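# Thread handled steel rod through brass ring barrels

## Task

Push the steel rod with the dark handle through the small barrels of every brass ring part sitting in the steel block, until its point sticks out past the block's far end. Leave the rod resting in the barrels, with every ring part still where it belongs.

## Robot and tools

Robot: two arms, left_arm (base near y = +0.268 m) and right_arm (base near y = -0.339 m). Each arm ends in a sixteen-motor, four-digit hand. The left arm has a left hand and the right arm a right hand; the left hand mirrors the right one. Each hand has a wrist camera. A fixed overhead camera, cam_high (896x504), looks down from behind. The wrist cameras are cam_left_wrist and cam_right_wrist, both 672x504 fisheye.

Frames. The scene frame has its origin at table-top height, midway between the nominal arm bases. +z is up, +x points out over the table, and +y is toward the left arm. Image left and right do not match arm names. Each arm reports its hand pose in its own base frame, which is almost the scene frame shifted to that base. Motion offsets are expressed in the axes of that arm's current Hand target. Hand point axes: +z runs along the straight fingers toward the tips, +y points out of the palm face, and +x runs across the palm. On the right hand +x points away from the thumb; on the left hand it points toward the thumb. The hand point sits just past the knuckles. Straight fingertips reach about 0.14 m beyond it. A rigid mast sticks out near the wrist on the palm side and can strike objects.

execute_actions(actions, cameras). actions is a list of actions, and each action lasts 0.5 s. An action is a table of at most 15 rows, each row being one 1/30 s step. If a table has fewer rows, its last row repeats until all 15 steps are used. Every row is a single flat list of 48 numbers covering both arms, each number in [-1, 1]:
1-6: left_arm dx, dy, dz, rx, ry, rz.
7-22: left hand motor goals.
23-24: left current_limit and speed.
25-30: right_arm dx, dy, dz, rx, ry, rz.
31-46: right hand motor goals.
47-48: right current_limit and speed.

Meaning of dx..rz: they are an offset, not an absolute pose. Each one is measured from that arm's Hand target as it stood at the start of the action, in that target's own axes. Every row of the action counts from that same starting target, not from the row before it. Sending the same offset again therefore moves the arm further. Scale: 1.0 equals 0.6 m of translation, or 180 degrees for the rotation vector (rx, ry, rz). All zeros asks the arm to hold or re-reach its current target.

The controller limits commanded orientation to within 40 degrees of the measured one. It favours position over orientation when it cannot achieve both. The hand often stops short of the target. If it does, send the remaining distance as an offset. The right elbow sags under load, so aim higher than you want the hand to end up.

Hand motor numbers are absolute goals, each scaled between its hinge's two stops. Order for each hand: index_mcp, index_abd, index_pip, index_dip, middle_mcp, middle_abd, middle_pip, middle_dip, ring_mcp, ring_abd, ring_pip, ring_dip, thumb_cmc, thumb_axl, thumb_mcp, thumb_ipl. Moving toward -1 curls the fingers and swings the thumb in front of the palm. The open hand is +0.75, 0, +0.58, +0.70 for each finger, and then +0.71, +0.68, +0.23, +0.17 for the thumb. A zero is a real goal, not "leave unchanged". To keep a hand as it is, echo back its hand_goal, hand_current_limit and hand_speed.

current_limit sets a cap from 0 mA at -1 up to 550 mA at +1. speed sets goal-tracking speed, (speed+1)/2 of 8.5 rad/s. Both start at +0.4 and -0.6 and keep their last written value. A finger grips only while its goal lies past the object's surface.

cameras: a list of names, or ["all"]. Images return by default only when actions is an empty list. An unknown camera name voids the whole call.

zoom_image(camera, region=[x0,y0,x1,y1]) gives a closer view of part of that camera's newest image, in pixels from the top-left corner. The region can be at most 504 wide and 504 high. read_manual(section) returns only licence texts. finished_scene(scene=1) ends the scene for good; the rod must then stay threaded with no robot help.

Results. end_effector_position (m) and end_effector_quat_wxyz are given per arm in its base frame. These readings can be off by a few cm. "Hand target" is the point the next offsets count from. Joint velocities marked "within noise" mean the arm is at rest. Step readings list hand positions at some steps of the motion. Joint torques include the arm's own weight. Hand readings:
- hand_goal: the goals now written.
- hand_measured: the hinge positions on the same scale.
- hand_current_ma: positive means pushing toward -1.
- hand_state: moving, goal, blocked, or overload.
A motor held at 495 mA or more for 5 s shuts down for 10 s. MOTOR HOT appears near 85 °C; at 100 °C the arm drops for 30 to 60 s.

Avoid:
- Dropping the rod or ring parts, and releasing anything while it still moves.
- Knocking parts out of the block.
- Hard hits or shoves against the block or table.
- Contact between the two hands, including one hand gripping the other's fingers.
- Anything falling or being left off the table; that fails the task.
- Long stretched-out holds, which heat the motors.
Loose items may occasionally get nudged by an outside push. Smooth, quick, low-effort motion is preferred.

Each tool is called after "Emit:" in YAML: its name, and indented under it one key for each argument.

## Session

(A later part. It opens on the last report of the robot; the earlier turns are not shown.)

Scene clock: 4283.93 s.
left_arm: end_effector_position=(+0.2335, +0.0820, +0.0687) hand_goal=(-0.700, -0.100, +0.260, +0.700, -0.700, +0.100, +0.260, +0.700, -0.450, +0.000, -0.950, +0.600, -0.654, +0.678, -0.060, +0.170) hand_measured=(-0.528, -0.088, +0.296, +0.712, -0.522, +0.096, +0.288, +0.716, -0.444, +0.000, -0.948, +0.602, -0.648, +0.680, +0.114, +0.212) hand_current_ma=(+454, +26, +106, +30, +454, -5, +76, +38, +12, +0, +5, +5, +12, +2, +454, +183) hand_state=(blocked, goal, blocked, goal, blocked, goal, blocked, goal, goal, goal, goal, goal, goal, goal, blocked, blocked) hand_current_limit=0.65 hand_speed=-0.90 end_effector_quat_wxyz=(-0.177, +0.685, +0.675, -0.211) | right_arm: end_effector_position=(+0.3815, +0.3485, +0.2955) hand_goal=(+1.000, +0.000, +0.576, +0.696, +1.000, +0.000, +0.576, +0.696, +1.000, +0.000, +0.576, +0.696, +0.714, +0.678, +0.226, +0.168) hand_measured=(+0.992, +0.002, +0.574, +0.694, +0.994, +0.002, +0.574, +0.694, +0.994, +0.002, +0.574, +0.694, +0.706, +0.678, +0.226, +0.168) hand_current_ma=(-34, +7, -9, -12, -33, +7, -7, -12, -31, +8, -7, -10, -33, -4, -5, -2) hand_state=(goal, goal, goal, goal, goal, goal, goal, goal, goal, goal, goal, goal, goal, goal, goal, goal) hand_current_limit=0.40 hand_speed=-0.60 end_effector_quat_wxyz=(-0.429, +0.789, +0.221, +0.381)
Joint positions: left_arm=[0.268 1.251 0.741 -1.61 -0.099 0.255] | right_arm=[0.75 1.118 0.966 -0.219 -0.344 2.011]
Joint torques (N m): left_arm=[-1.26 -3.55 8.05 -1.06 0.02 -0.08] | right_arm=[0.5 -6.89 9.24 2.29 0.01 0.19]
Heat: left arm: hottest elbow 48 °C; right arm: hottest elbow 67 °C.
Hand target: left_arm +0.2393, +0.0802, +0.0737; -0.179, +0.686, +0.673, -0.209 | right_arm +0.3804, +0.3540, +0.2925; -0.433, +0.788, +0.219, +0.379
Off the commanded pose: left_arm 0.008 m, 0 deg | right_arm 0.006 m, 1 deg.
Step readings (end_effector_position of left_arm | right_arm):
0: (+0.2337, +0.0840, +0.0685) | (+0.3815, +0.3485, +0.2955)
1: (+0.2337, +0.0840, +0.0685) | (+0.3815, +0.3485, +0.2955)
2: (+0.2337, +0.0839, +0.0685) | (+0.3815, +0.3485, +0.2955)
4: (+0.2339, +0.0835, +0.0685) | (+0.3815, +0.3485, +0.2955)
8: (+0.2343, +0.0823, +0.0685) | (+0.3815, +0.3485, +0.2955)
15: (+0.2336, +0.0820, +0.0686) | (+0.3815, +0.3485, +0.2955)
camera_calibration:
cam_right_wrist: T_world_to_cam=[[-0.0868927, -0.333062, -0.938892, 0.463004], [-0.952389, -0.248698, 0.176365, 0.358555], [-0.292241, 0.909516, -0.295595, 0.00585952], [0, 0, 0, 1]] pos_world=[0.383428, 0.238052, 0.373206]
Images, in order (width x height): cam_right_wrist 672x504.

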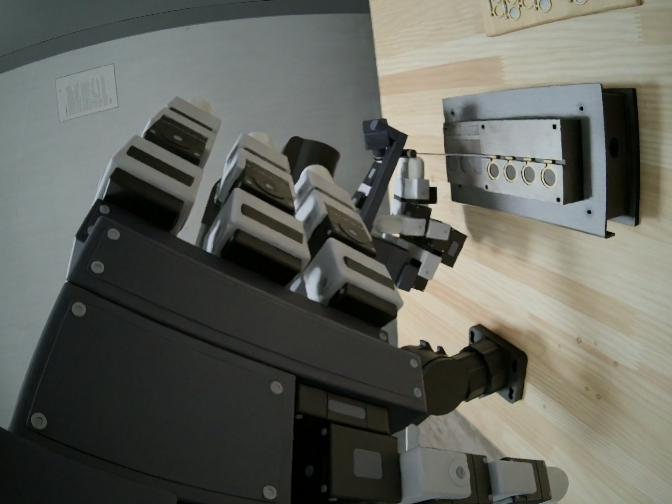

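Emit:
execute_actions:
  actions:
    - [[-0.01027,-0.00063,0.0001,0.00237,0.00048,-0.0001,-0.70,-0.1,0.26,0.7,-0.70,0.1,0.26,0.7,-0.45,0,-0.95,0.6,-0.655,0.678,-0.06,0.17,0.65,-0.9,0,0,0,0,0,0,1,0,0.576,0.696,1,0,0.576,0.696,1,0,0.576,0.696,0.714,0.678,0.226,0.168,0.4,-0.6]]
  cameras: ["cam_right_wrist"]

Emit:
zoom_image:
  camera: "cam_right_wrist"
  region: [400, 130, 520, 190]

Emit:
zoom_image:
  camera: "cam_right_wrist"
  region: [484, 147, 512, 168]

Scene clock: 4306.73 s.
left_arm: end_effector_position=(+0.2332, +0.0765, +0.0691) hand_goal=(-0.700, -0.100, +0.260, +0.700, -0.700, +0.100, +0.260, +0.700, -0.450, +0.000, -0.950, +0.600, -0.654, +0.678, -0.060, +0.170) hand_measured=(-0.528, -0.088, +0.296, +0.712, -0.522, +0.096, +0.288, +0.716, -0.444, +0.000, -0.948, +0.602, -0.648, +0.680, +0.114, +0.212) hand_current_ma=(+454, +26, +106, +30, +454, -5, +76, +38, +12, +0, +5, +5, +12, +2, +454, +183) hand_state=(blocked, goal, blocked, goal, blocked, goal, blocked, goal, goal, goal, goal, goal, goal, goal, blocked, blocked) hand_current_limit=0.65 hand_speed=-0.90 end_effector_quat_wxyz=(-0.180, +0.684, +0.675, -0.212) | right_arm: end_effector_position=(+0.3815, +0.3485, +0.2955) hand_goal=(+1.000, +0.000, +0.576, +0.696, +1.000, +0.000, +0.576, +0.696, +1.000, +0.000, +0.576, +0.696, +0.714, +0.678, +0.226, +0.168) hand_measured=(+0.992, +0.002, +0.574, +0.694, +0.994, +0.002, +0.574, +0.694, +0.994, +0.002, +0.574, +0.694, +0.706, +0.678, +0.226, +0.168) hand_current_ma=(-34, +7, -9, -12, -33, +7, -7, -12, -31, +8, -7, -10, -33, -4, -5, -2) hand_state=(goal, goal, goal, goal, goal, goal, goal, goal, goal, goal, goal, goal, goal, goal, goal, goal) hand_current_limit=0.40 hand_speed=-0.60 end_effector_quat_wxyz=(-0.429, +0.789, +0.221, +0.381)
Joint positions: left_arm=[0.245 1.251 0.741 -1.618 -0.09 0.232] | right_arm=[0.75 1.118 0.966 -0.219 -0.344 2.011]
Joint torques (N m): left_arm=[-1.61 -3.43 7.97 -1.13 0.03 0.04] | right_arm=[0.5 -6.95 9.24 2.29 0.01 0.2]
Heat: left arm: hottest elbow 48 °C; right arm: hottest elbow 67 °C.
Hand target: left_arm +0.2389, +0.0741, +0.0741; -0.182, +0.686, +0.672, -0.211 | right_arm +0.3804, +0.3540, +0.2925; -0.433, +0.788, +0.219, +0.379
Off the commanded pose: left_arm 0.008 m, 0 deg | right_arm 0.006 m, 1 deg.
Step readings (end_effector_position of left_arm | right_arm):
0: (+0.2335, +0.0820, +0.0687) | (+0.3815, +0.3485, +0.2955)
1: (+0.2335, +0.0819, +0.0687) | (+0.3815, +0.3485, +0.2955)
2: (+0.2336, +0.0815, +0.0687) | (+0.3815, +0.3485, +0.2955)
4: (+0.2334, +0.0798, +0.0688) | (+0.3815, +0.3485, +0.2955)
8: (+0.2337, +0.0766, +0.0690) | (+0.3815, +0.3485, +0.2955)
15: (+0.2332, +0.0765, +0.0691) | (+0.3815, +0.3485, +0.2955)
camera_calibration:
cam_right_wrist: T_world_to_cam=[[-0.0868927, -0.333062, -0.938892, 0.463004], [-0.952389, -0.248698, 0.176365, 0.358555], [-0.292241, 0.909516, -0.295595, 0.00585952], [0, 0, 0, 1]] pos_world=[0.383428, 0.238052, 0.373206]
Images, in order (width x height): cam_right_wrist 672x504.

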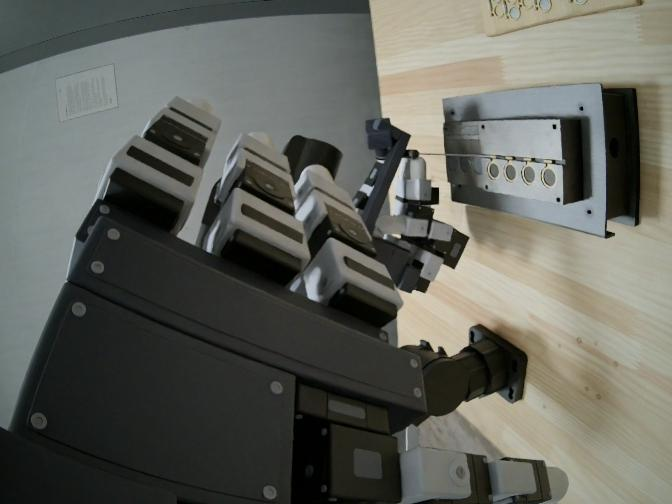

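Scaled by 4.200 from the camera's 672x504 image, which has a finer 960x720 frame.

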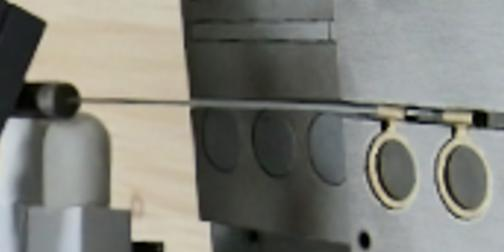

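Scaled by 18.000 from the camera's 672x504 image, which has a finer 960x720 frame.

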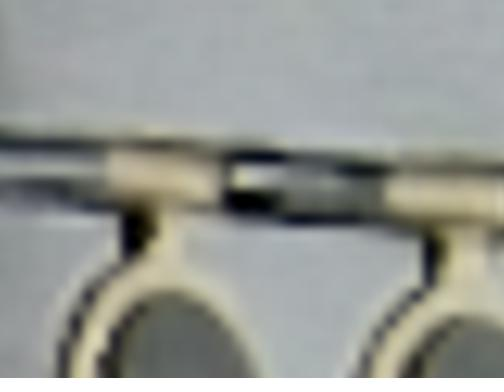

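Emit:
execute_actions:
  actions:
    - [[-0.01062,0.0009,-0.0004,0.0011,0.0008,0.0019,-0.70,-0.1,0.26,0.7,-0.70,0.1,0.26,0.7,-0.45,0,-0.95,0.6,-0.655,0.678,-0.06,0.17,0.65,-0.9,0,0,0,0,0,0,1,0,0.576,0.696,1,0,0.576,0.696,1,0,0.576,0.696,0.714,0.678,0.226,0.168,0.4,-0.6]]
  cameras: ["cam_right_wrist"]

Emit:
zoom_image:
  camera: "cam_right_wrist"
  region: [400, 130, 520, 190]

Emit:
zoom_image:
  camera: "cam_right_wrist"
  region: [484, 147, 512, 168]

Scene clock: 4327.43 s.
left_arm: end_effector_position=(+0.2333, +0.0733, +0.0695) hand_goal=(-0.700, -0.100, +0.260, +0.700, -0.700, +0.100, +0.260, +0.700, -0.450, +0.000, -0.950, +0.600, -0.654, +0.678, -0.060, +0.170) hand_measured=(-0.528, -0.084, +0.296, +0.714, -0.524, +0.100, +0.288, +0.716, -0.444, +0.000, -0.948, +0.602, -0.646, +0.680, +0.114, +0.212) hand_current_ma=(+454, +34, +108, +32, +454, +1, +76, +38, +12, +0, +5, +5, +20, +2, +454, +183) hand_state=(blocked, goal, blocked, goal, blocked, goal, blocked, goal, goal, goal, goal, goal, goal, goal, blocked, blocked) hand_current_limit=0.65 hand_speed=-0.90 end_effector_quat_wxyz=(-0.184, +0.680, +0.678, -0.211) | right_arm: end_effector_position=(+0.3815, +0.3485, +0.2955) hand_goal=(+1.000, +0.000, +0.576, +0.696, +1.000, +0.000, +0.576, +0.696, +1.000, +0.000, +0.576, +0.696, +0.714, +0.678, +0.226, +0.168) hand_measured=(+0.992, +0.002, +0.574, +0.694, +0.994, +0.002, +0.574, +0.694, +0.994, +0.002, +0.574, +0.694, +0.706, +0.678, +0.226, +0.168) hand_current_ma=(-34, +7, -9, -12, -33, +7, -7, -12, -31, +8, -7, -10, -33, -4, -5, -2) hand_state=(goal, goal, goal, goal, goal, goal, goal, goal, goal, goal, goal, goal, goal, goal, goal, goal) hand_current_limit=0.40 hand_speed=-0.60 end_effector_quat_wxyz=(-0.429, +0.789, +0.221, +0.381)
Joint positions: left_arm=[0.226 1.251 0.741 -1.622 -0.085 0.204] | right_arm=[0.75 1.118 0.966 -0.219 -0.344 2.011]
Joint torques (N m): left_arm=[-1.61 -3.08 7.97 -1.06 0.16 0.1] | right_arm=[0.56 -6.95 9.25 2.28 0.01 0.19]
Heat: left arm: hottest elbow 48 °C; right arm: hottest elbow 67 °C.
Hand target: left_arm +0.2395, +0.0677, +0.0743; -0.184, +0.688, +0.669, -0.212 | right_arm +0.3804, +0.3540, +0.2925; -0.433, +0.788, +0.219, +0.379
Off the commanded pose: left_arm 0.010 m, 1 deg | right_arm 0.006 m, 1 deg.
Step readings (end_effector_position of left_arm | right_arm):
0: (+0.2332, +0.0765, +0.0692) | (+0.3815, +0.3485, +0.2955)
1: (+0.2332, +0.0765, +0.0691) | (+0.3815, +0.3485, +0.2955)
2: (+0.2333, +0.0761, +0.0691) | (+0.3815, +0.3485, +0.2955)
4: (+0.2334, +0.0749, +0.0692) | (+0.3815, +0.3485, +0.2955)
8: (+0.2336, +0.0736, +0.0694) | (+0.3815, +0.3485, +0.2955)
15: (+0.2334, +0.0734, +0.0695) | (+0.3815, +0.3485, +0.2955)
camera_calibration:
cam_right_wrist: T_world_to_cam=[[-0.0868927, -0.333062, -0.938892, 0.463004], [-0.952389, -0.248698, 0.176365, 0.358555], [-0.292241, 0.909516, -0.295595, 0.00585952], [0, 0, 0, 1]] pos_world=[0.383428, 0.238052, 0.373206]
Images, in order (width x height): cam_right_wrist 672x504.

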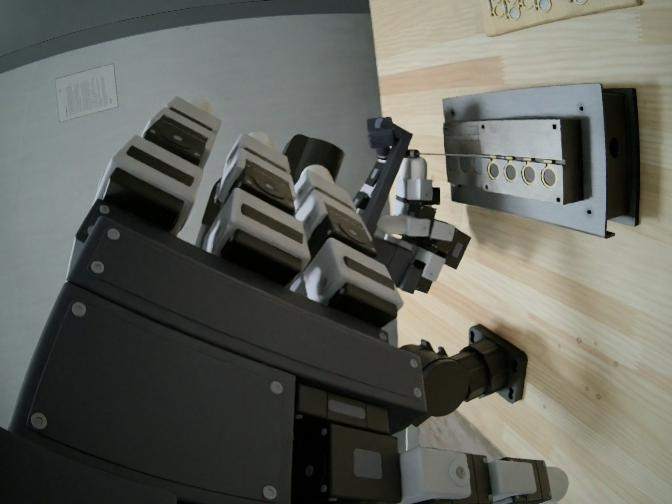

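Scaled by 4.200 from the camera's 672x504 image, which has a finer 960x720 frame.

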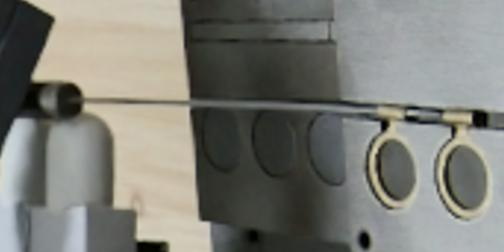

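Scaled by 18.000 from the camera's 672x504 image, which has a finer 960x720 frame.

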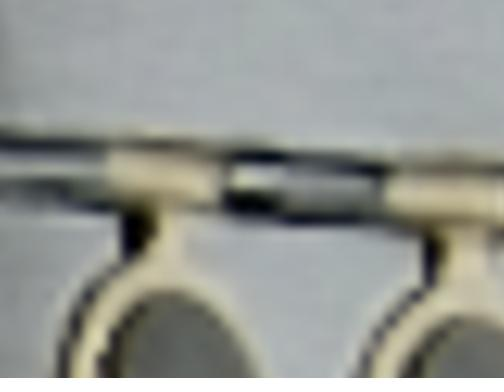

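Emit:
execute_actions:
  actions:
    - [[0,0,0,0,0,0,-0.70,-0.1,0.26,0.7,-0.70,0.1,0.26,0.7,-0.45,0,-0.95,0.6,-0.655,0.678,-0.06,0.17,0.65,-0.9,0.0587,0.0393,0.21,0.0985,-0.0644,-0.0421,1,0,0.576,0.696,1,0,0.576,0.696,1,0,0.576,0.696,0.714,0.678,0.226,0.168,0.4,-0.6]]
    - [[0,0,0,0,0,0,-0.70,-0.1,0.26,0.7,-0.70,0.1,0.26,0.7,-0.45,0,-0.95,0.6,-0.655,0.678,-0.06,0.17,0.65,-0.9,0.0363,0.0645,0.1837,0.0985,-0.0644,-0.0421,1,0,0.576,0.696,1,0,0.576,0.696,1,0,0.576,0.696,0.714,0.678,0.226,0.168,0.4,-0.6]]
    - [[0,0,0,0,0,0,-0.70,-0.1,0.26,0.7,-0.70,0.1,0.26,0.7,-0.45,0,-0.95,0.6,-0.655,0.678,-0.06,0.17,0.65,-0.9,0,0,0,0,0,0,1,0,0.576,0.696,1,0,0.576,0.696,1,0,0.576,0.696,0.714,0.678,0.226,0.168,0.4,-0.6]]
  cameras: ["cam_right_wrist"]

Emit:
zoom_image:
  camera: "cam_right_wrist"
  region: [462, 244, 496, 290]

Emit:
zoom_image:
  camera: "cam_right_wrist"
  region: [470, 258, 494, 288]

Emit:
zoom_image:
  camera: "cam_right_wrist"
  region: [380, 90, 500, 280]

Scene clock: 4339.23 s.
left_arm: end_effector_position=(+0.2333, +0.0734, +0.0695) hand_goal=(-0.700, -0.100, +0.260, +0.700, -0.700, +0.100, +0.260, +0.700, -0.450, +0.000, -0.950, +0.600, -0.654, +0.678, -0.060, +0.170) hand_measured=(-0.528, -0.084, +0.296, +0.714, -0.524, +0.100, +0.288, +0.716, -0.444, +0.000, -0.948, +0.602, -0.646, +0.680, +0.114, +0.212) hand_current_ma=(+454, +34, +108, +32, +454, +1, +76, +38, +12, +0, +5, +5, +20, +2, +454, +183) hand_state=(blocked, goal, blocked, goal, blocked, goal, blocked, goal, goal, goal, goal, goal, goal, goal, blocked, blocked) hand_current_limit=0.65 hand_speed=-0.90 end_effector_quat_wxyz=(-0.184, +0.680, +0.678, -0.211) | right_arm: end_effector_position=(+0.5088, +0.5389, +0.2143) hand_goal=(+1.000, +0.000, +0.576, +0.696, +1.000, +0.000, +0.576, +0.696, +1.000, +0.000, +0.576, +0.696, +0.714, +0.678, +0.226, +0.168) hand_measured=(+0.990, +0.002, +0.574, +0.694, +0.990, +0.002, +0.574, +0.694, +0.990, +0.002, +0.574, +0.694, +0.706, +0.678, +0.226, +0.168) hand_current_ma=(-44, +7, -9, -12, -45, +7, -7, -12, -44, +8, -7, -10, -33, -4, -5, -2) hand_state=(goal, goal, goal, goal, goal, goal, goal, goal, goal, goal, goal, goal, goal, goal, goal, goal) hand_current_limit=0.40 hand_speed=-0.60 end_effector_quat_wxyz=(-0.546, +0.654, +0.494, +0.174)
Joint positions: left_arm=[0.226 1.251 0.741 -1.622 -0.085 0.204] | right_arm=[0.659 1.908 1.719 -0.67 -1.102 1.384]
Joint torques (N m): left_arm=[-1.96 -3.72 8.02 -1.18 0.17 0.09] | right_arm=[-0.03 -17.03 12.38 0.61 -0.95 -0.01]
Heat: left arm: hottest elbow 48 °C; right arm: hottest elbow 67 °C.
Hand target: left_arm +0.2395, +0.0677, +0.0743; -0.184, +0.688, +0.669, -0.212 | right_arm +0.5194, +0.5491, +0.2256; -0.546, +0.644, +0.503, +0.185
Off the commanded pose: left_arm 0.010 m, 1 deg | right_arm 0.018 m, 2 deg.
Step readings (end_effector_position of left_arm | right_arm):
0: (+0.2333, +0.0734, +0.0695) | (+0.3815, +0.3485, +0.2955)
1: (+0.2333, +0.0734, +0.0695) | (+0.3808, +0.3497, +0.2951)
2: (+0.2333, +0.0734, +0.0695) | (+0.3784, +0.3566, +0.2930)
4: (+0.2333, +0.0734, +0.0695) | (+0.3788, +0.3805, +0.2894)
8: (+0.2333, +0.0734, +0.0695) | (+0.4118, +0.4182, +0.2604)
15: (+0.2333, +0.0734, +0.0695) | (+0.4508, +0.4290, +0.2091)
16: (+0.2333, +0.0734, +0.0695) | (+0.4510, +0.4309, +0.2108)
17: (+0.2333, +0.0734, +0.0695) | (+0.4484, +0.4382, +0.2149)
19: (+0.2333, +0.0734, +0.0695) | (+0.4522, +0.4636, +0.2318)
23: (+0.2333, +0.0734, +0.0695) | (+0.4816, +0.5124, +0.2472)
30: (+0.2333, +0.0734, +0.0695) | (+0.5010, +0.5337, +0.1946)
31: (+0.2333, +0.0734, +0.0695) | (+0.5016, +0.5340, +0.1893)
32: (+0.2333, +0.0734, +0.0695) | (+0.5020, +0.5341, +0.1858)
34: (+0.2333, +0.0734, +0.0695) | (+0.5026, +0.5343, +0.1840)
38: (+0.2333, +0.0734, +0.0695) | (+0.5049, +0.5360, +0.1961)
45: (+0.2333, +0.0734, +0.0695) | (+0.5096, +0.5396, +0.2147)
camera_calibration:
cam_right_wrist: T_world_to_cam=[[0.134596, -0.312339, -0.940387, 0.337665], [-0.496833, -0.842384, 0.208678, 0.622723], [-0.857345, 0.439128, -0.268562, 0.381164], [0, 0, 0, 1]] pos_world=[0.59073, 0.462658, 0.289954]
Images, in order (width x height): cam_right_wrist 672x504.

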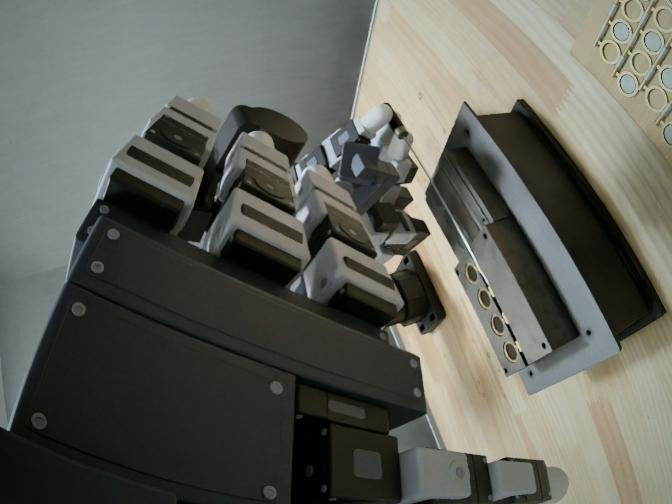

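Scaled by 10.957 from the camera's 672x504 image, which has a finer 960x720 frame.

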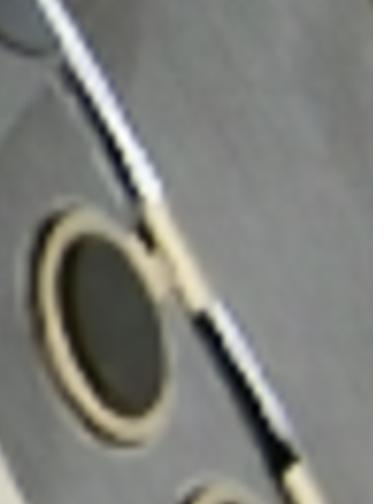

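Scaled by 16.800 from the camera's 672x504 image, which has a finer 960x720 frame.

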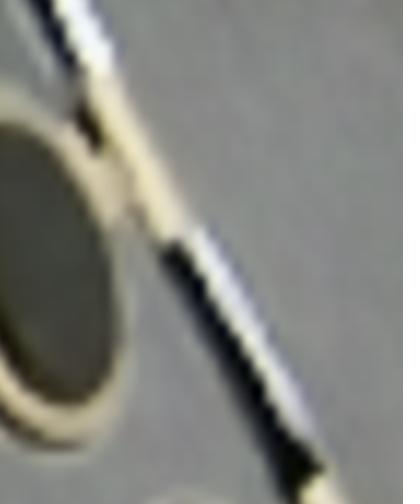

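Scaled by 2.653 from the camera's 672x504 image, which has a finer 960x720 frame.

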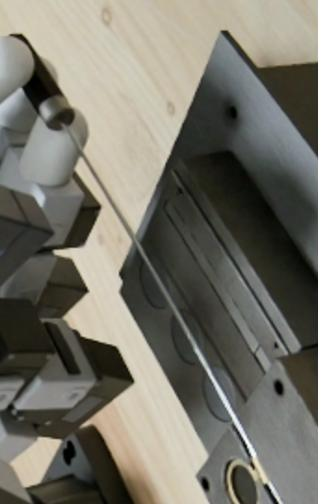

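Emit:
zoom_image:
  camera: "cam_right_wrist"
  region: [478, 270, 492, 288]

Emit:
zoom_image:
  camera: "cam_right_wrist"
  region: [464, 244, 480, 264]

Emit:
zoom_image:
  camera: "cam_right_wrist"
  region: [486, 282, 510, 312]

Scaled by 28.000 from the camera's 672x504 image, which has a finer 960x720 frame.

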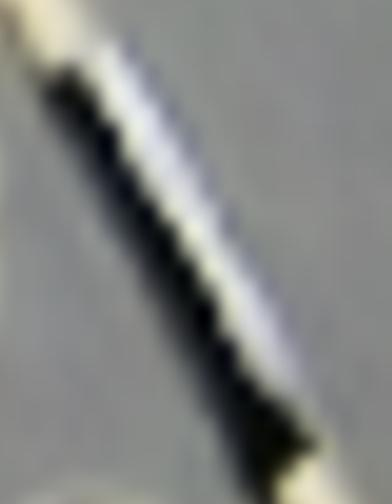

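Scaled by 25.200 from the camera's 672x504 image, which has a finer 960x720 frame.

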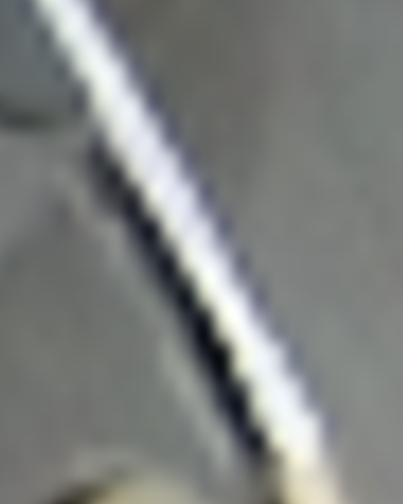

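Scaled by 16.800 from the camera's 672x504 image, which has a finer 960x720 frame.

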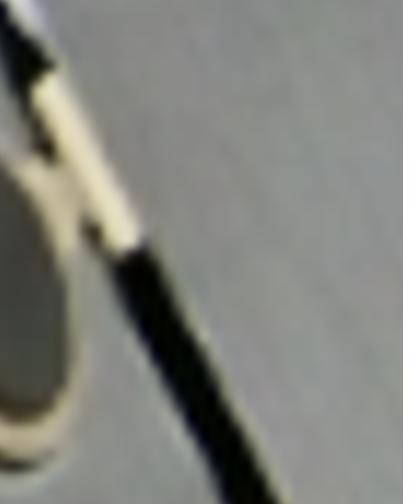

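Emit:
zoom_image:
  camera: "cam_right_wrist"
  region: [461, 240, 475, 256]

Emit:
zoom_image:
  camera: "cam_right_wrist"
  region: [440, 200, 484, 262]

Scaled by 31.500 from the camera's 672x504 image, which has a finer 960x720 frame.

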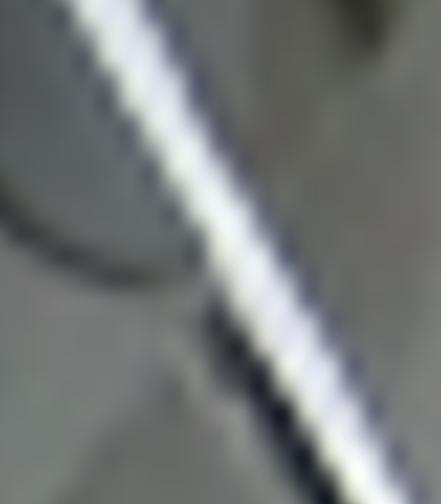

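Scaled by 8.129 from the camera's 672x504 image, which has a finer 960x720 frame.

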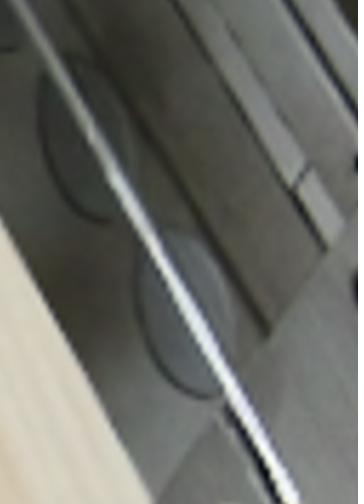

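Emit:
execute_actions:
  actions:
    - [[0.02025,-0.0059,0.0030,0.0001,-0.0053,-0.0033,-0.70,-0.1,0.26,0.7,-0.70,0.1,0.26,0.7,-0.45,0,-0.95,0.6,-0.655,0.678,-0.06,0.17,0.65,-0.9,-0.0575,-0.1223,-0.1445,-0.0985,0.0644,0.0421,1,0,0.576,0.696,1,0,0.576,0.696,1,0,0.576,0.696,0.714,0.678,0.226,0.168,0.4,-0.6]]
    - [[0,0,0,0,0,0,-0.70,-0.1,0.26,0.7,-0.70,0.1,0.26,0.7,-0.45,0,-0.95,0.6,-0.655,0.678,-0.06,0.17,0.65,-0.9,-0.0878,-0.109,-0.1717,-0.0985,0.0644,0.0421,1,0,0.576,0.696,1,0,0.576,0.696,1,0,0.576,0.696,0.714,0.678,0.226,0.168,0.4,-0.6]]
    - [[0,0,0,0,0,0,-0.70,-0.1,0.26,0.7,-0.70,0.1,0.26,0.7,-0.45,0,-0.95,0.6,-0.655,0.678,-0.06,0.17,0.65,-0.9,0,0,0,0,0,0,1,0,0.576,0.696,1,0,0.576,0.696,1,0,0.576,0.696,0.714,0.678,0.226,0.168,0.4,-0.6]]
  cameras: ["cam_right_wrist"]

Emit:
zoom_image:
  camera: "cam_right_wrist"
  region: [400, 130, 520, 190]

Emit:
zoom_image:
  camera: "cam_right_wrist"
  region: [484, 147, 512, 168]

Emit:
zoom_image:
  camera: "cam_right_wrist"
  region: [494, 150, 508, 164]

Scene clock: 4515.43 s.
left_arm: end_effector_position=(+0.2323, +0.0761, +0.0694) hand_goal=(-0.700, -0.100, +0.260, +0.700, -0.700, +0.100, +0.260, +0.700, -0.450, +0.000, -0.950, +0.600, -0.654, +0.678, -0.060, +0.170) hand_measured=(-0.528, -0.086, +0.296, +0.714, -0.524, +0.098, +0.288, +0.716, -0.444, +0.000, -0.948, +0.602, -0.646, +0.680, +0.114, +0.212) hand_current_ma=(+454, +28, +108, +32, +454, -3, +76, +38, +12, +0, +5, +5, +15, +2, +454, +183) hand_state=(blocked, goal, blocked, goal, blocked, goal, blocked, goal, goal, goal, goal, goal, goal, goal, blocked, blocked) hand_current_limit=0.65 hand_speed=-0.90 end_effector_quat_wxyz=(-0.181, +0.684, +0.674, -0.214) | right_arm: end_effector_position=(+0.3812, +0.3485, +0.2951) hand_goal=(+1.000, +0.000, +0.576, +0.696, +1.000, +0.000, +0.576, +0.696, +1.000, +0.000, +0.576, +0.696, +0.714, +0.678, +0.226, +0.168) hand_measured=(+0.992, +0.002, +0.574, +0.694, +0.994, +0.002, +0.574, +0.694, +0.994, +0.002, +0.574, +0.694, +0.706, +0.678, +0.226, +0.168) hand_current_ma=(-34, +7, -9, -12, -33, +7, -7, -12, -31, +8, -7, -10, -33, -4, -5, -2) hand_state=(goal, goal, goal, goal, goal, goal, goal, goal, goal, goal, goal, goal, goal, goal, goal, goal) hand_current_limit=0.40 hand_speed=-0.60 end_effector_quat_wxyz=(-0.429, +0.789, +0.221, +0.381)
Joint positions: left_arm=[0.244 1.251 0.741 -1.622 -0.09 0.232] | right_arm=[0.751 1.117 0.964 -0.218 -0.343 2.011]
Joint torques (N m): left_arm=[1.14 -3.25 7.94 -1.01 -0.12 0.16] | right_arm=[0.44 -7.24 9.47 2.29 0 0.24]
Heat: left arm: hottest elbow 47 °C; right arm: hottest elbow 71 °C.
Hand target: left_arm +0.2357, +0.0799, +0.0741; -0.179, +0.682, +0.675, -0.217 | right_arm +0.3804, +0.3541, +0.2926; -0.433, +0.788, +0.219, +0.379
Off the commanded pose: left_arm 0.007 m, 0 deg | right_arm 0.006 m, 1 deg.
Step readings (end_effector_position of left_arm | right_arm):
0: (+0.2333, +0.0734, +0.0695) | (+0.5089, +0.5389, +0.2143)
1: (+0.2333, +0.0734, +0.0695) | (+0.5093, +0.5386, +0.2143)
2: (+0.2333, +0.0734, +0.0695) | (+0.5113, +0.5349, +0.2129)
4: (+0.2332, +0.0739, +0.0695) | (+0.5068, +0.5158, +0.2069)
8: (+0.2326, +0.0755, +0.0695) | (+0.4811, +0.4729, +0.2184)
15: (+0.2323, +0.0763, +0.0694) | (+0.4724, +0.4494, +0.2921)
16: (+0.2323, +0.0762, +0.0694) | (+0.4729, +0.4466, +0.2962)
17: (+0.2323, +0.0762, +0.0694) | (+0.4736, +0.4393, +0.2957)
19: (+0.2323, +0.0762, +0.0694) | (+0.4618, +0.4123, +0.2824)
23: (+0.2323, +0.0761, +0.0694) | (+0.4178, +0.3640, +0.2644)
30: (+0.2323, +0.0761, +0.0694) | (+0.3855, +0.3528, +0.3022)
31: (+0.2323, +0.0761, +0.0694) | (+0.3844, +0.3527, +0.3060)
32: (+0.2323, +0.0761, +0.0694) | (+0.3838, +0.3525, +0.3074)
34: (+0.2323, +0.0761, +0.0694) | (+0.3836, +0.3517, +0.3061)
38: (+0.2323, +0.0761, +0.0694) | (+0.3820, +0.3491, +0.2978)
45: (+0.2323, +0.0761, +0.0694) | (+0.3813, +0.3485, +0.2952)
camera_calibration:
cam_right_wrist: T_world_to_cam=[[-0.0867398, -0.333201, -0.938857, 0.46269], [-0.952409, -0.248699, 0.176255, 0.358397], [-0.292221, 0.909465, -0.295772, 0.0056627], [0, 0, 0, 1]] pos_world=[0.383128, 0.238151, 0.372905]
Images, in order (width x height): cam_right_wrist 672x504.

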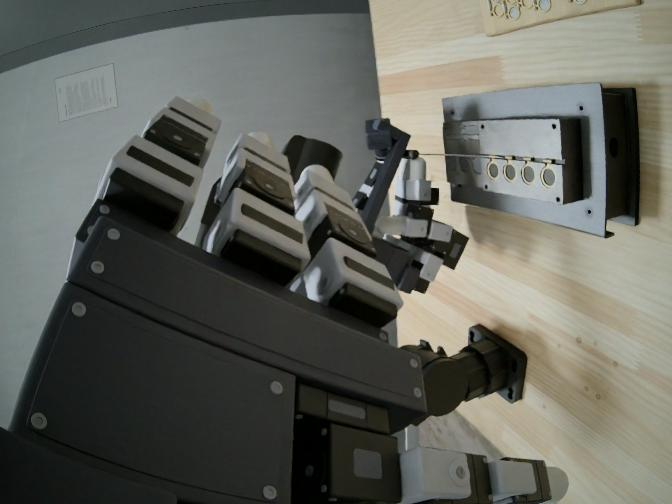

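Scaled by 4.200 from the camera's 672x504 image, which has a finer 960x720 frame.

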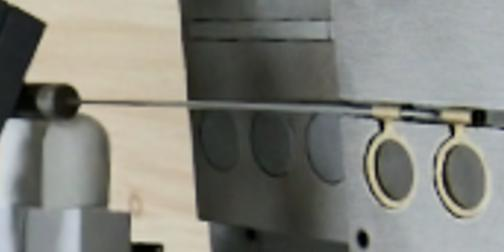

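Scaled by 18.000 from the camera's 672x504 image, which has a finer 960x720 frame.

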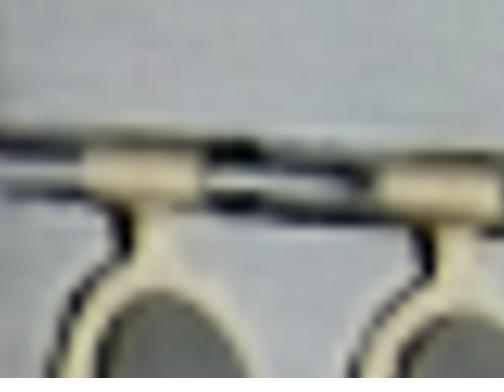

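Scaled by 36.000 from the camera's 672x504 image, which has a finer 960x720 frame.

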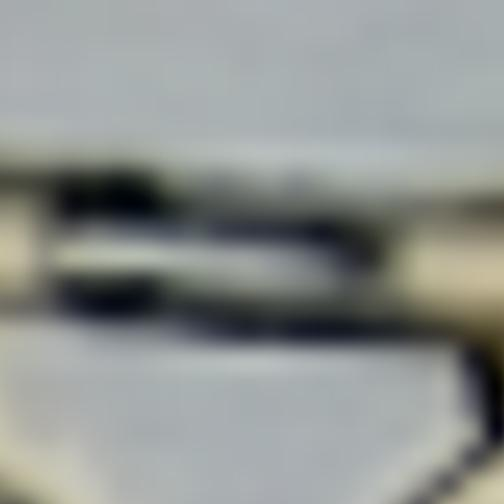

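Emit:
execute_actions:
  actions:
    - [[-0.00998,0.00297,-0.00147,0.0002,0.0039,0.0014,-0.70,-0.1,0.26,0.7,-0.70,0.1,0.26,0.7,-0.45,0,-0.95,0.6,-0.655,0.678,-0.06,0.17,0.65,-0.9,0,0,0,0,0,0,1,0,0.576,0.696,1,0,0.576,0.696,1,0,0.576,0.696,0.714,0.678,0.226,0.168,0.4,-0.6]]
    - [[-0.0052,0.0001,0,0.0011,-0.0002,-0.0001,-0.70,-0.1,0.26,0.7,-0.70,0.1,0.26,0.7,-0.45,0,-0.95,0.6,-0.655,0.678,-0.06,0.17,0.65,-0.9,0,0,0,0,0,0,1,0,0.576,0.696,1,0,0.576,0.696,1,0,0.576,0.696,0.714,0.678,0.226,0.168,0.4,-0.6]]
  cameras: ["cam_right_wrist"]

Emit:
zoom_image:
  camera: "cam_right_wrist"
  region: [484, 147, 512, 168]

Scene clock: 4533.83 s.
left_arm: end_effector_position=(+0.2321, +0.0729, +0.0695) hand_goal=(-0.700, -0.100, +0.260, +0.700, -0.700, +0.100, +0.260, +0.700, -0.450, +0.000, -0.950, +0.600, -0.654, +0.678, -0.060, +0.170) hand_measured=(-0.528, -0.086, +0.296, +0.714, -0.524, +0.098, +0.288, +0.716, -0.444, +0.000, -0.948, +0.602, -0.648, +0.680, +0.114, +0.212) hand_current_ma=(+454, +27, +108, +32, +454, -4, +76, +38, +12, +0, +5, +5, +14, +2, +454, +183) hand_state=(blocked, goal, blocked, goal, blocked, goal, blocked, goal, goal, goal, goal, goal, goal, goal, blocked, blocked) hand_current_limit=0.65 hand_speed=-0.90 end_effector_quat_wxyz=(-0.181, +0.683, +0.674, -0.215) | right_arm: end_effector_position=(+0.3812, +0.3485, +0.2951) hand_goal=(+1.000, +0.000, +0.576, +0.696, +1.000, +0.000, +0.576, +0.696, +1.000, +0.000, +0.576, +0.696, +0.714, +0.678, +0.226, +0.168) hand_measured=(+0.992, +0.002, +0.574, +0.694, +0.994, +0.002, +0.574, +0.694, +0.994, +0.002, +0.574, +0.694, +0.706, +0.678, +0.226, +0.168) hand_current_ma=(-34, +7, -9, -12, -33, +7, -7, -12, -31, +8, -7, -10, -33, -4, -5, -2) hand_state=(goal, goal, goal, goal, goal, goal, goal, goal, goal, goal, goal, goal, goal, goal, goal, goal) hand_current_limit=0.40 hand_speed=-0.60 end_effector_quat_wxyz=(-0.429, +0.789, +0.221, +0.381)
Joint positions: left_arm=[0.233 1.251 0.741 -1.626 -0.083 0.223] | right_arm=[0.751 1.117 0.964 -0.218 -0.343 2.011]
Joint torques (N m): left_arm=[-1.2 -3.08 7.97 -1.02 0.02 -0.05] | right_arm=[0.44 -6.89 9.32 2.26 0.01 0.19]
Heat: left arm: hottest elbow 47 °C; right arm: hottest elbow 71 °C.
Hand target: left_arm +0.2377, +0.0709, +0.0744; -0.184, +0.685, +0.672, -0.215 | right_arm +0.3804, +0.3541, +0.2926; -0.433, +0.788, +0.219, +0.379
Off the commanded pose: left_arm 0.008 m, 0 deg | right_arm 0.006 m, 1 deg.
Step readings (end_effector_position of left_arm | right_arm):
0: (+0.2323, +0.0761, +0.0694) | (+0.3812, +0.3485, +0.2951)
1: (+0.2323, +0.0761, +0.0694) | (+0.3812, +0.3485, +0.2951)
2: (+0.2323, +0.0761, +0.0694) | (+0.3812, +0.3485, +0.2951)
4: (+0.2323, +0.0761, +0.0694) | (+0.3812, +0.3485, +0.2951)
8: (+0.2323, +0.0761, +0.0694) | (+0.3812, +0.3485, +0.2951)
15: (+0.2324, +0.0760, +0.0694) | (+0.3812, +0.3485, +0.2951)
16: (+0.2324, +0.0760, +0.0694) | (+0.3812, +0.3485, +0.2951)
17: (+0.2324, +0.0758, +0.0693) | (+0.3812, +0.3485, +0.2951)
19: (+0.2323, +0.0748, +0.0694) | (+0.3812, +0.3485, +0.2951)
23: (+0.2323, +0.0731, +0.0695) | (+0.3812, +0.3485, +0.2951)
30: (+0.2321, +0.0729, +0.0695) | (+0.3812, +0.3485, +0.2951)
camera_calibration:
cam_right_wrist: T_world_to_cam=[[-0.0870119, -0.333101, -0.938868, 0.462648], [-0.952378, -0.248655, 0.176484, 0.358281], [-0.292241, 0.909513, -0.295602, 0.00565677], [0, 0, 0, 1]] pos_world=[0.383128, 0.238052, 0.372806]
Images, in order (width x height): cam_right_wrist 672x504.

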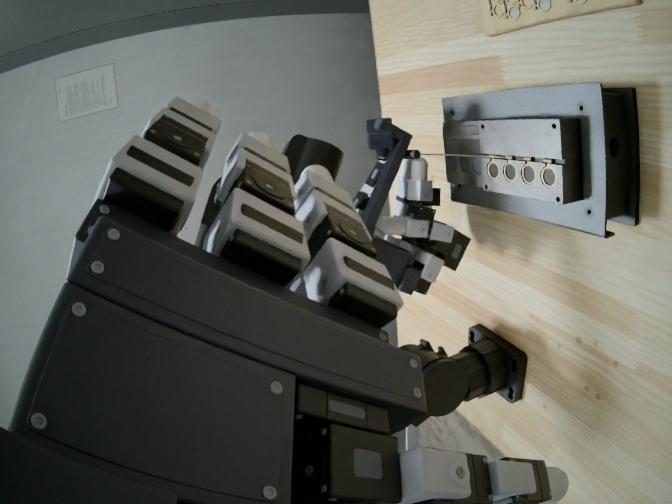

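Scaled by 18.000 from the camera's 672x504 image, which has a finer 960x720 frame.

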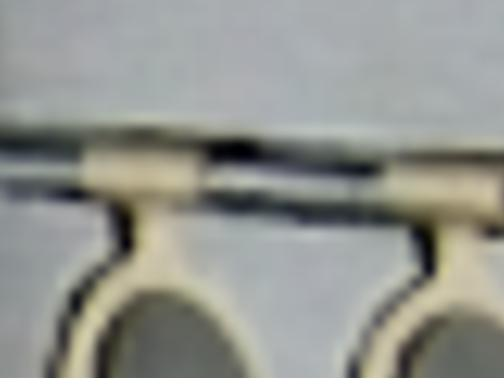

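Emit:
execute_actions:
  actions:
    - [[-0.0069,0.0003,0,0.0014,-0.0002,-0.0001,-0.70,-0.1,0.26,0.7,-0.70,0.1,0.26,0.7,-0.45,0,-0.95,0.6,-0.655,0.678,-0.06,0.17,0.65,-0.9,0,0,0,0,0,0,1,0,0.576,0.696,1,0,0.576,0.696,1,0,0.576,0.696,0.714,0.678,0.226,0.168,0.4,-0.6]]
  cameras: ["cam_right_wrist"]

Emit:
zoom_image:
  camera: "cam_right_wrist"
  region: [484, 147, 512, 168]

Emit:
zoom_image:
  camera: "cam_right_wrist"
  region: [400, 130, 520, 190]

Scene clock: 4542.63 s.
left_arm: end_effector_position=(+0.2320, +0.0686, +0.0694) hand_goal=(-0.700, -0.100, +0.260, +0.700, -0.700, +0.100, +0.260, +0.700, -0.450, +0.000, -0.950, +0.600, -0.654, +0.678, -0.060, +0.170) hand_measured=(-0.528, -0.086, +0.296, +0.714, -0.524, +0.096, +0.288, +0.716, -0.444, +0.000, -0.948, +0.602, -0.648, +0.680, +0.114, +0.212) hand_current_ma=(+454, +26, +108, +32, +454, -5, +76, +38, +12, +0, +5, +5, +14, +2, +454, +183) hand_state=(blocked, goal, blocked, goal, blocked, goal, blocked, goal, goal, goal, goal, goal, goal, goal, blocked, blocked) hand_current_limit=0.65 hand_speed=-0.90 end_effector_quat_wxyz=(-0.183, +0.683, +0.673, -0.217) | right_arm: end_effector_position=(+0.3812, +0.3485, +0.2951) hand_goal=(+1.000, +0.000, +0.576, +0.696, +1.000, +0.000, +0.576, +0.696, +1.000, +0.000, +0.576, +0.696, +0.714, +0.678, +0.226, +0.168) hand_measured=(+0.992, +0.002, +0.574, +0.694, +0.994, +0.002, +0.574, +0.694, +0.994, +0.002, +0.574, +0.694, +0.706, +0.678, +0.226, +0.168) hand_current_ma=(-34, +7, -9, -12, -33, +7, -7, -12, -31, +8, -7, -10, -33, -4, -5, -2) hand_state=(goal, goal, goal, goal, goal, goal, goal, goal, goal, goal, goal, goal, goal, goal, goal, goal) hand_current_limit=0.40 hand_speed=-0.60 end_effector_quat_wxyz=(-0.429, +0.789, +0.221, +0.381)
Joint positions: left_arm=[0.217 1.253 0.741 -1.63 -0.075 0.21] | right_arm=[0.751 1.117 0.964 -0.218 -0.343 2.011]
Joint torques (N m): left_arm=[-1.44 -3.37 7.97 -1.09 0.01 -0.04] | right_arm=[0.5 -6.89 9.33 2.28 0 0.19]
Heat: left arm: hottest elbow 47 °C; right arm: hottest elbow 71 °C.
Hand target: left_arm +0.2378, +0.0667, +0.0745; -0.186, +0.684, +0.671, -0.216 | right_arm +0.3804, +0.3541, +0.2926; -0.433, +0.788, +0.219, +0.379
Off the commanded pose: left_arm 0.008 m, 0 deg | right_arm 0.006 m, 1 deg.
Step readings (end_effector_position of left_arm | right_arm):
0: (+0.2321, +0.0729, +0.0695) | (+0.3812, +0.3485, +0.2951)
1: (+0.2321, +0.0729, +0.0695) | (+0.3812, +0.3485, +0.2951)
2: (+0.2323, +0.0724, +0.0695) | (+0.3812, +0.3485, +0.2951)
4: (+0.2321, +0.0713, +0.0695) | (+0.3812, +0.3485, +0.2951)
8: (+0.2322, +0.0690, +0.0693) | (+0.3812, +0.3485, +0.2951)
15: (+0.2321, +0.0686, +0.0694) | (+0.3812, +0.3485, +0.2951)
camera_calibration:
cam_right_wrist: T_world_to_cam=[[-0.0870119, -0.333101, -0.938868, 0.462648], [-0.952378, -0.248655, 0.176484, 0.358281], [-0.292241, 0.909513, -0.295602, 0.00565677], [0, 0, 0, 1]] pos_world=[0.383128, 0.238052, 0.372806]
Images, in order (width x height): cam_right_wrist 672x504.

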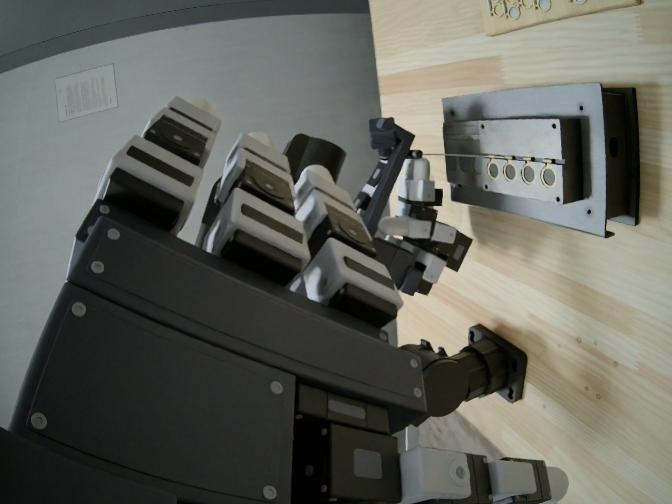

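Scaled by 18.000 from the camera's 672x504 image, which has a finer 960x720 frame.

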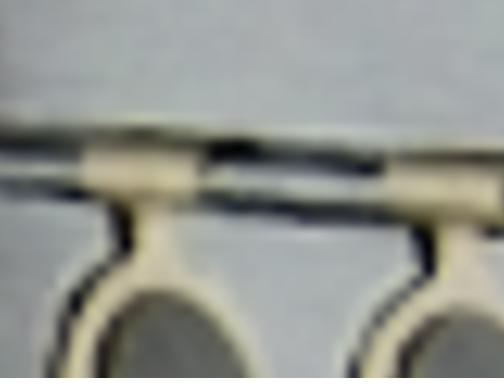

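Scaled by 4.200 from the camera's 672x504 image, which has a finer 960x720 frame.

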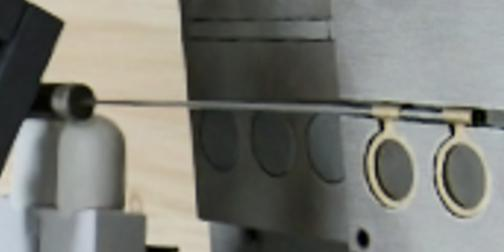

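Emit:
execute_actions:
  actions:
    - [[-0.0067,-0.0025,-0.0074,-0.0053,0.0015,-0.0005,-0.70,-0.1,0.26,0.7,-0.70,0.1,0.26,0.7,-0.45,0,-0.95,0.6,-0.655,0.678,-0.06,0.17,0.65,-0.9,0,0,0,0,0,0,1,0,0.576,0.696,1,0,0.576,0.696,1,0,0.576,0.696,0.714,0.678,0.226,0.168,0.4,-0.6]]
  cameras: ["cam_right_wrist"]

Emit:
zoom_image:
  camera: "cam_right_wrist"
  region: [484, 147, 520, 174]

Emit:
zoom_image:
  camera: "cam_right_wrist"
  region: [400, 130, 520, 190]

Scene clock: 4578.33 s.
left_arm: end_effector_position=(+0.2322, +0.0647, +0.0696) hand_goal=(-0.700, -0.100, +0.260, +0.700, -0.700, +0.100, +0.260, +0.700, -0.450, +0.000, -0.950, +0.600, -0.654, +0.678, -0.060, +0.170) hand_measured=(-0.528, -0.088, +0.296, +0.714, -0.524, +0.096, +0.288, +0.716, -0.444, +0.000, -0.948, +0.602, -0.648, +0.680, +0.114, +0.212) hand_current_ma=(+454, +26, +108, +32, +454, -5, +76, +38, +12, +0, +5, +5, +13, +2, +454, +183) hand_state=(blocked, goal, blocked, goal, blocked, goal, blocked, goal, goal, goal, goal, goal, goal, goal, blocked, blocked) hand_current_limit=0.65 hand_speed=-0.90 end_effector_quat_wxyz=(-0.184, +0.683, +0.673, -0.218) | right_arm: end_effector_position=(+0.3812, +0.3485, +0.2951) hand_goal=(+1.000, +0.000, +0.576, +0.696, +1.000, +0.000, +0.576, +0.696, +1.000, +0.000, +0.576, +0.696, +0.714, +0.678, +0.226, +0.168) hand_measured=(+0.992, +0.002, +0.574, +0.694, +0.994, +0.002, +0.574, +0.694, +0.994, +0.002, +0.574, +0.694, +0.706, +0.678, +0.226, +0.168) hand_current_ma=(-34, +7, -9, -12, -33, +7, -7, -12, -31, +8, -7, -10, -33, -4, -5, -2) hand_state=(goal, goal, goal, goal, goal, goal, goal, goal, goal, goal, goal, goal, goal, goal, goal, goal) hand_current_limit=0.40 hand_speed=-0.60 end_effector_quat_wxyz=(-0.429, +0.789, +0.221, +0.381)
Joint positions: left_arm=[0.201 1.253 0.741 -1.634 -0.068 0.196] | right_arm=[0.751 1.117 0.964 -0.218 -0.343 2.011]
Joint torques (N m): left_arm=[-1.26 -5.13 7.87 -1.1 0.04 -0.05] | right_arm=[0.44 -6.77 9.33 2.26 0 0.19]
Heat: left arm: hottest elbow 47 °C; right arm: hottest elbow 70 °C.
Hand target: left_arm +0.2390, +0.0629, +0.0792; -0.182, +0.686, +0.673, -0.209 | right_arm +0.3804, +0.3541, +0.2926; -0.433, +0.788, +0.219, +0.379
Off the commanded pose: left_arm 0.012 m, 1 deg | right_arm 0.006 m, 1 deg.
Step readings (end_effector_position of left_arm | right_arm):
0: (+0.2320, +0.0686, +0.0694) | (+0.3812, +0.3485, +0.2951)
1: (+0.2320, +0.0686, +0.0694) | (+0.3812, +0.3485, +0.2951)
2: (+0.2321, +0.0682, +0.0694) | (+0.3812, +0.3485, +0.2951)
4: (+0.2322, +0.0671, +0.0694) | (+0.3812, +0.3485, +0.2951)
8: (+0.2322, +0.0650, +0.0695) | (+0.3812, +0.3485, +0.2951)
15: (+0.2322, +0.0646, +0.0696) | (+0.3812, +0.3485, +0.2951)
camera_calibration:
cam_right_wrist: T_world_to_cam=[[-0.0870119, -0.333101, -0.938868, 0.462648], [-0.952378, -0.248655, 0.176484, 0.358281], [-0.292241, 0.909513, -0.295602, 0.00565677], [0, 0, 0, 1]] pos_world=[0.383128, 0.238052, 0.372806]
Images, in order (width x height): cam_right_wrist 672x504.

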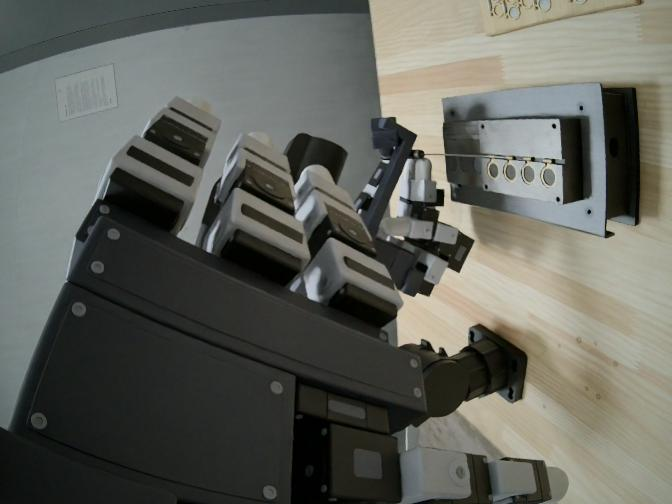

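Scaled by 14.000 from the camera's 672x504 image, which has a finer 960x720 frame.

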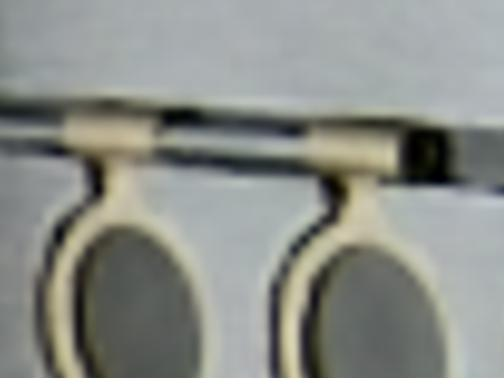

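Scaled by 4.200 from the camera's 672x504 image, which has a finer 960x720 frame.

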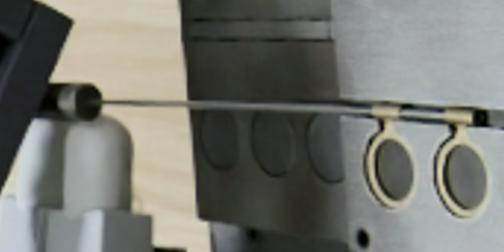

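Emit:
execute_actions:
  actions:
    - [[-0.01358,-0.0003,-0.0012,0.0008,0.0004,0,-0.70,-0.1,0.26,0.7,-0.70,0.1,0.26,0.7,-0.45,0,-0.95,0.6,-0.655,0.678,-0.06,0.17,0.65,-0.9,0,0,0,0,0,0,1,0,0.576,0.696,1,0,0.576,0.696,1,0,0.576,0.696,0.714,0.678,0.226,0.168,0.4,-0.6]]
  cameras: ["cam_right_wrist"]

Emit:
zoom_image:
  camera: "cam_right_wrist"
  region: [500, 150, 536, 177]

Emit:
zoom_image:
  camera: "cam_right_wrist"
  region: [400, 130, 520, 190]

Scene clock: 4590.57 s.
left_arm: end_effector_position=(+0.2322, +0.0565, +0.0700) hand_goal=(-0.700, -0.100, +0.260, +0.700, -0.700, +0.100, +0.260, +0.700, -0.450, +0.000, -0.950, +0.600, -0.654, +0.678, -0.060, +0.170) hand_measured=(-0.528, -0.088, +0.296, +0.714, -0.524, +0.096, +0.288, +0.716, -0.444, +0.000, -0.948, +0.602, -0.648, +0.680, +0.114, +0.212) hand_current_ma=(+454, +25, +108, +32, +454, -5, +76, +38, +12, +0, +5, +5, +13, +2, +454, +183) hand_state=(blocked, goal, blocked, goal, blocked, goal, blocked, goal, goal, goal, goal, goal, goal, goal, blocked, blocked) hand_current_limit=0.65 hand_speed=-0.90 end_effector_quat_wxyz=(-0.186, +0.683, +0.672, -0.220) | right_arm: end_effector_position=(+0.3812, +0.3485, +0.2951) hand_goal=(+1.000, +0.000, +0.576, +0.696, +1.000, +0.000, +0.576, +0.696, +1.000, +0.000, +0.576, +0.696, +0.714, +0.678, +0.226, +0.168) hand_measured=(+0.992, +0.002, +0.574, +0.694, +0.994, +0.002, +0.574, +0.694, +0.994, +0.002, +0.574, +0.694, +0.706, +0.678, +0.226, +0.168) hand_current_ma=(-34, +7, -9, -12, -33, +7, -7, -12, -31, +8, -7, -10, -33, -4, -5, -2) hand_state=(goal, goal, goal, goal, goal, goal, goal, goal, goal, goal, goal, goal, goal, goal, goal, goal) hand_current_limit=0.40 hand_speed=-0.60 end_effector_quat_wxyz=(-0.429, +0.789, +0.221, +0.381)
Joint positions: left_arm=[0.169 1.253 0.741 -1.641 -0.053 0.17] | right_arm=[0.751 1.117 0.964 -0.218 -0.343 2.011]
Joint torques (N m): left_arm=[-1.49 -5.13 7.99 -1.2 0.03 -0.06] | right_arm=[0.44 -6.89 9.32 2.26 0.01 0.19]
Heat: left arm: hottest elbow 47 °C; right arm: hottest elbow 69 °C.
Hand target: left_arm +0.2391, +0.0547, +0.0802; -0.183, +0.686, +0.673, -0.210 | right_arm +0.3804, +0.3541, +0.2926; -0.433, +0.788, +0.219, +0.379
Off the commanded pose: left_arm 0.012 m, 1 deg | right_arm 0.006 m, 1 deg.
Step readings (end_effector_position of left_arm | right_arm):
0: (+0.2322, +0.0647, +0.0696) | (+0.3812, +0.3485, +0.2951)
1: (+0.2322, +0.0646, +0.0696) | (+0.3812, +0.3485, +0.2951)
2: (+0.2322, +0.0638, +0.0696) | (+0.3812, +0.3485, +0.2951)
4: (+0.2321, +0.0617, +0.0697) | (+0.3812, +0.3485, +0.2951)
8: (+0.2326, +0.0572, +0.0699) | (+0.3812, +0.3485, +0.2951)
15: (+0.2324, +0.0564, +0.0700) | (+0.3812, +0.3485, +0.2951)
camera_calibration:
cam_right_wrist: T_world_to_cam=[[-0.0870119, -0.333101, -0.938868, 0.462648], [-0.952378, -0.248655, 0.176484, 0.358281], [-0.292241, 0.909513, -0.295602, 0.00565677], [0, 0, 0, 1]] pos_world=[0.383128, 0.238052, 0.372806]
Images, in order (width x height): cam_right_wrist 672x504.

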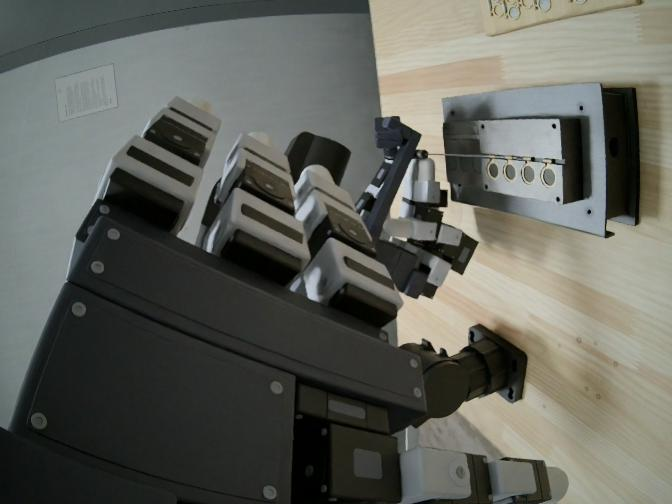

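Scaled by 14.000 from the camera's 672x504 image, which has a finer 960x720 frame.

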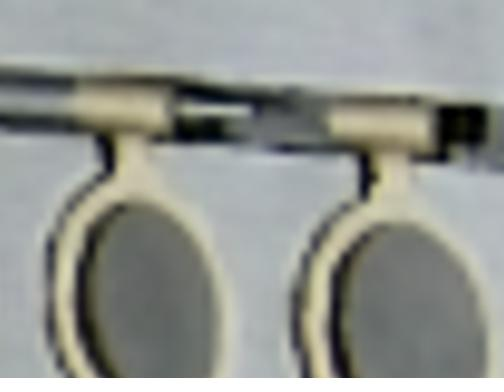

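Scaled by 4.200 from the camera's 672x504 image, which has a finer 960x720 frame.

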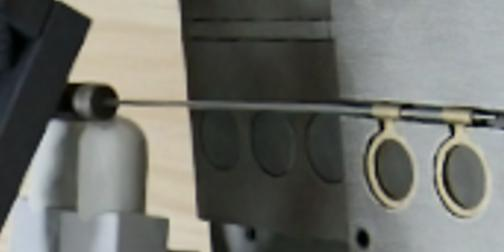

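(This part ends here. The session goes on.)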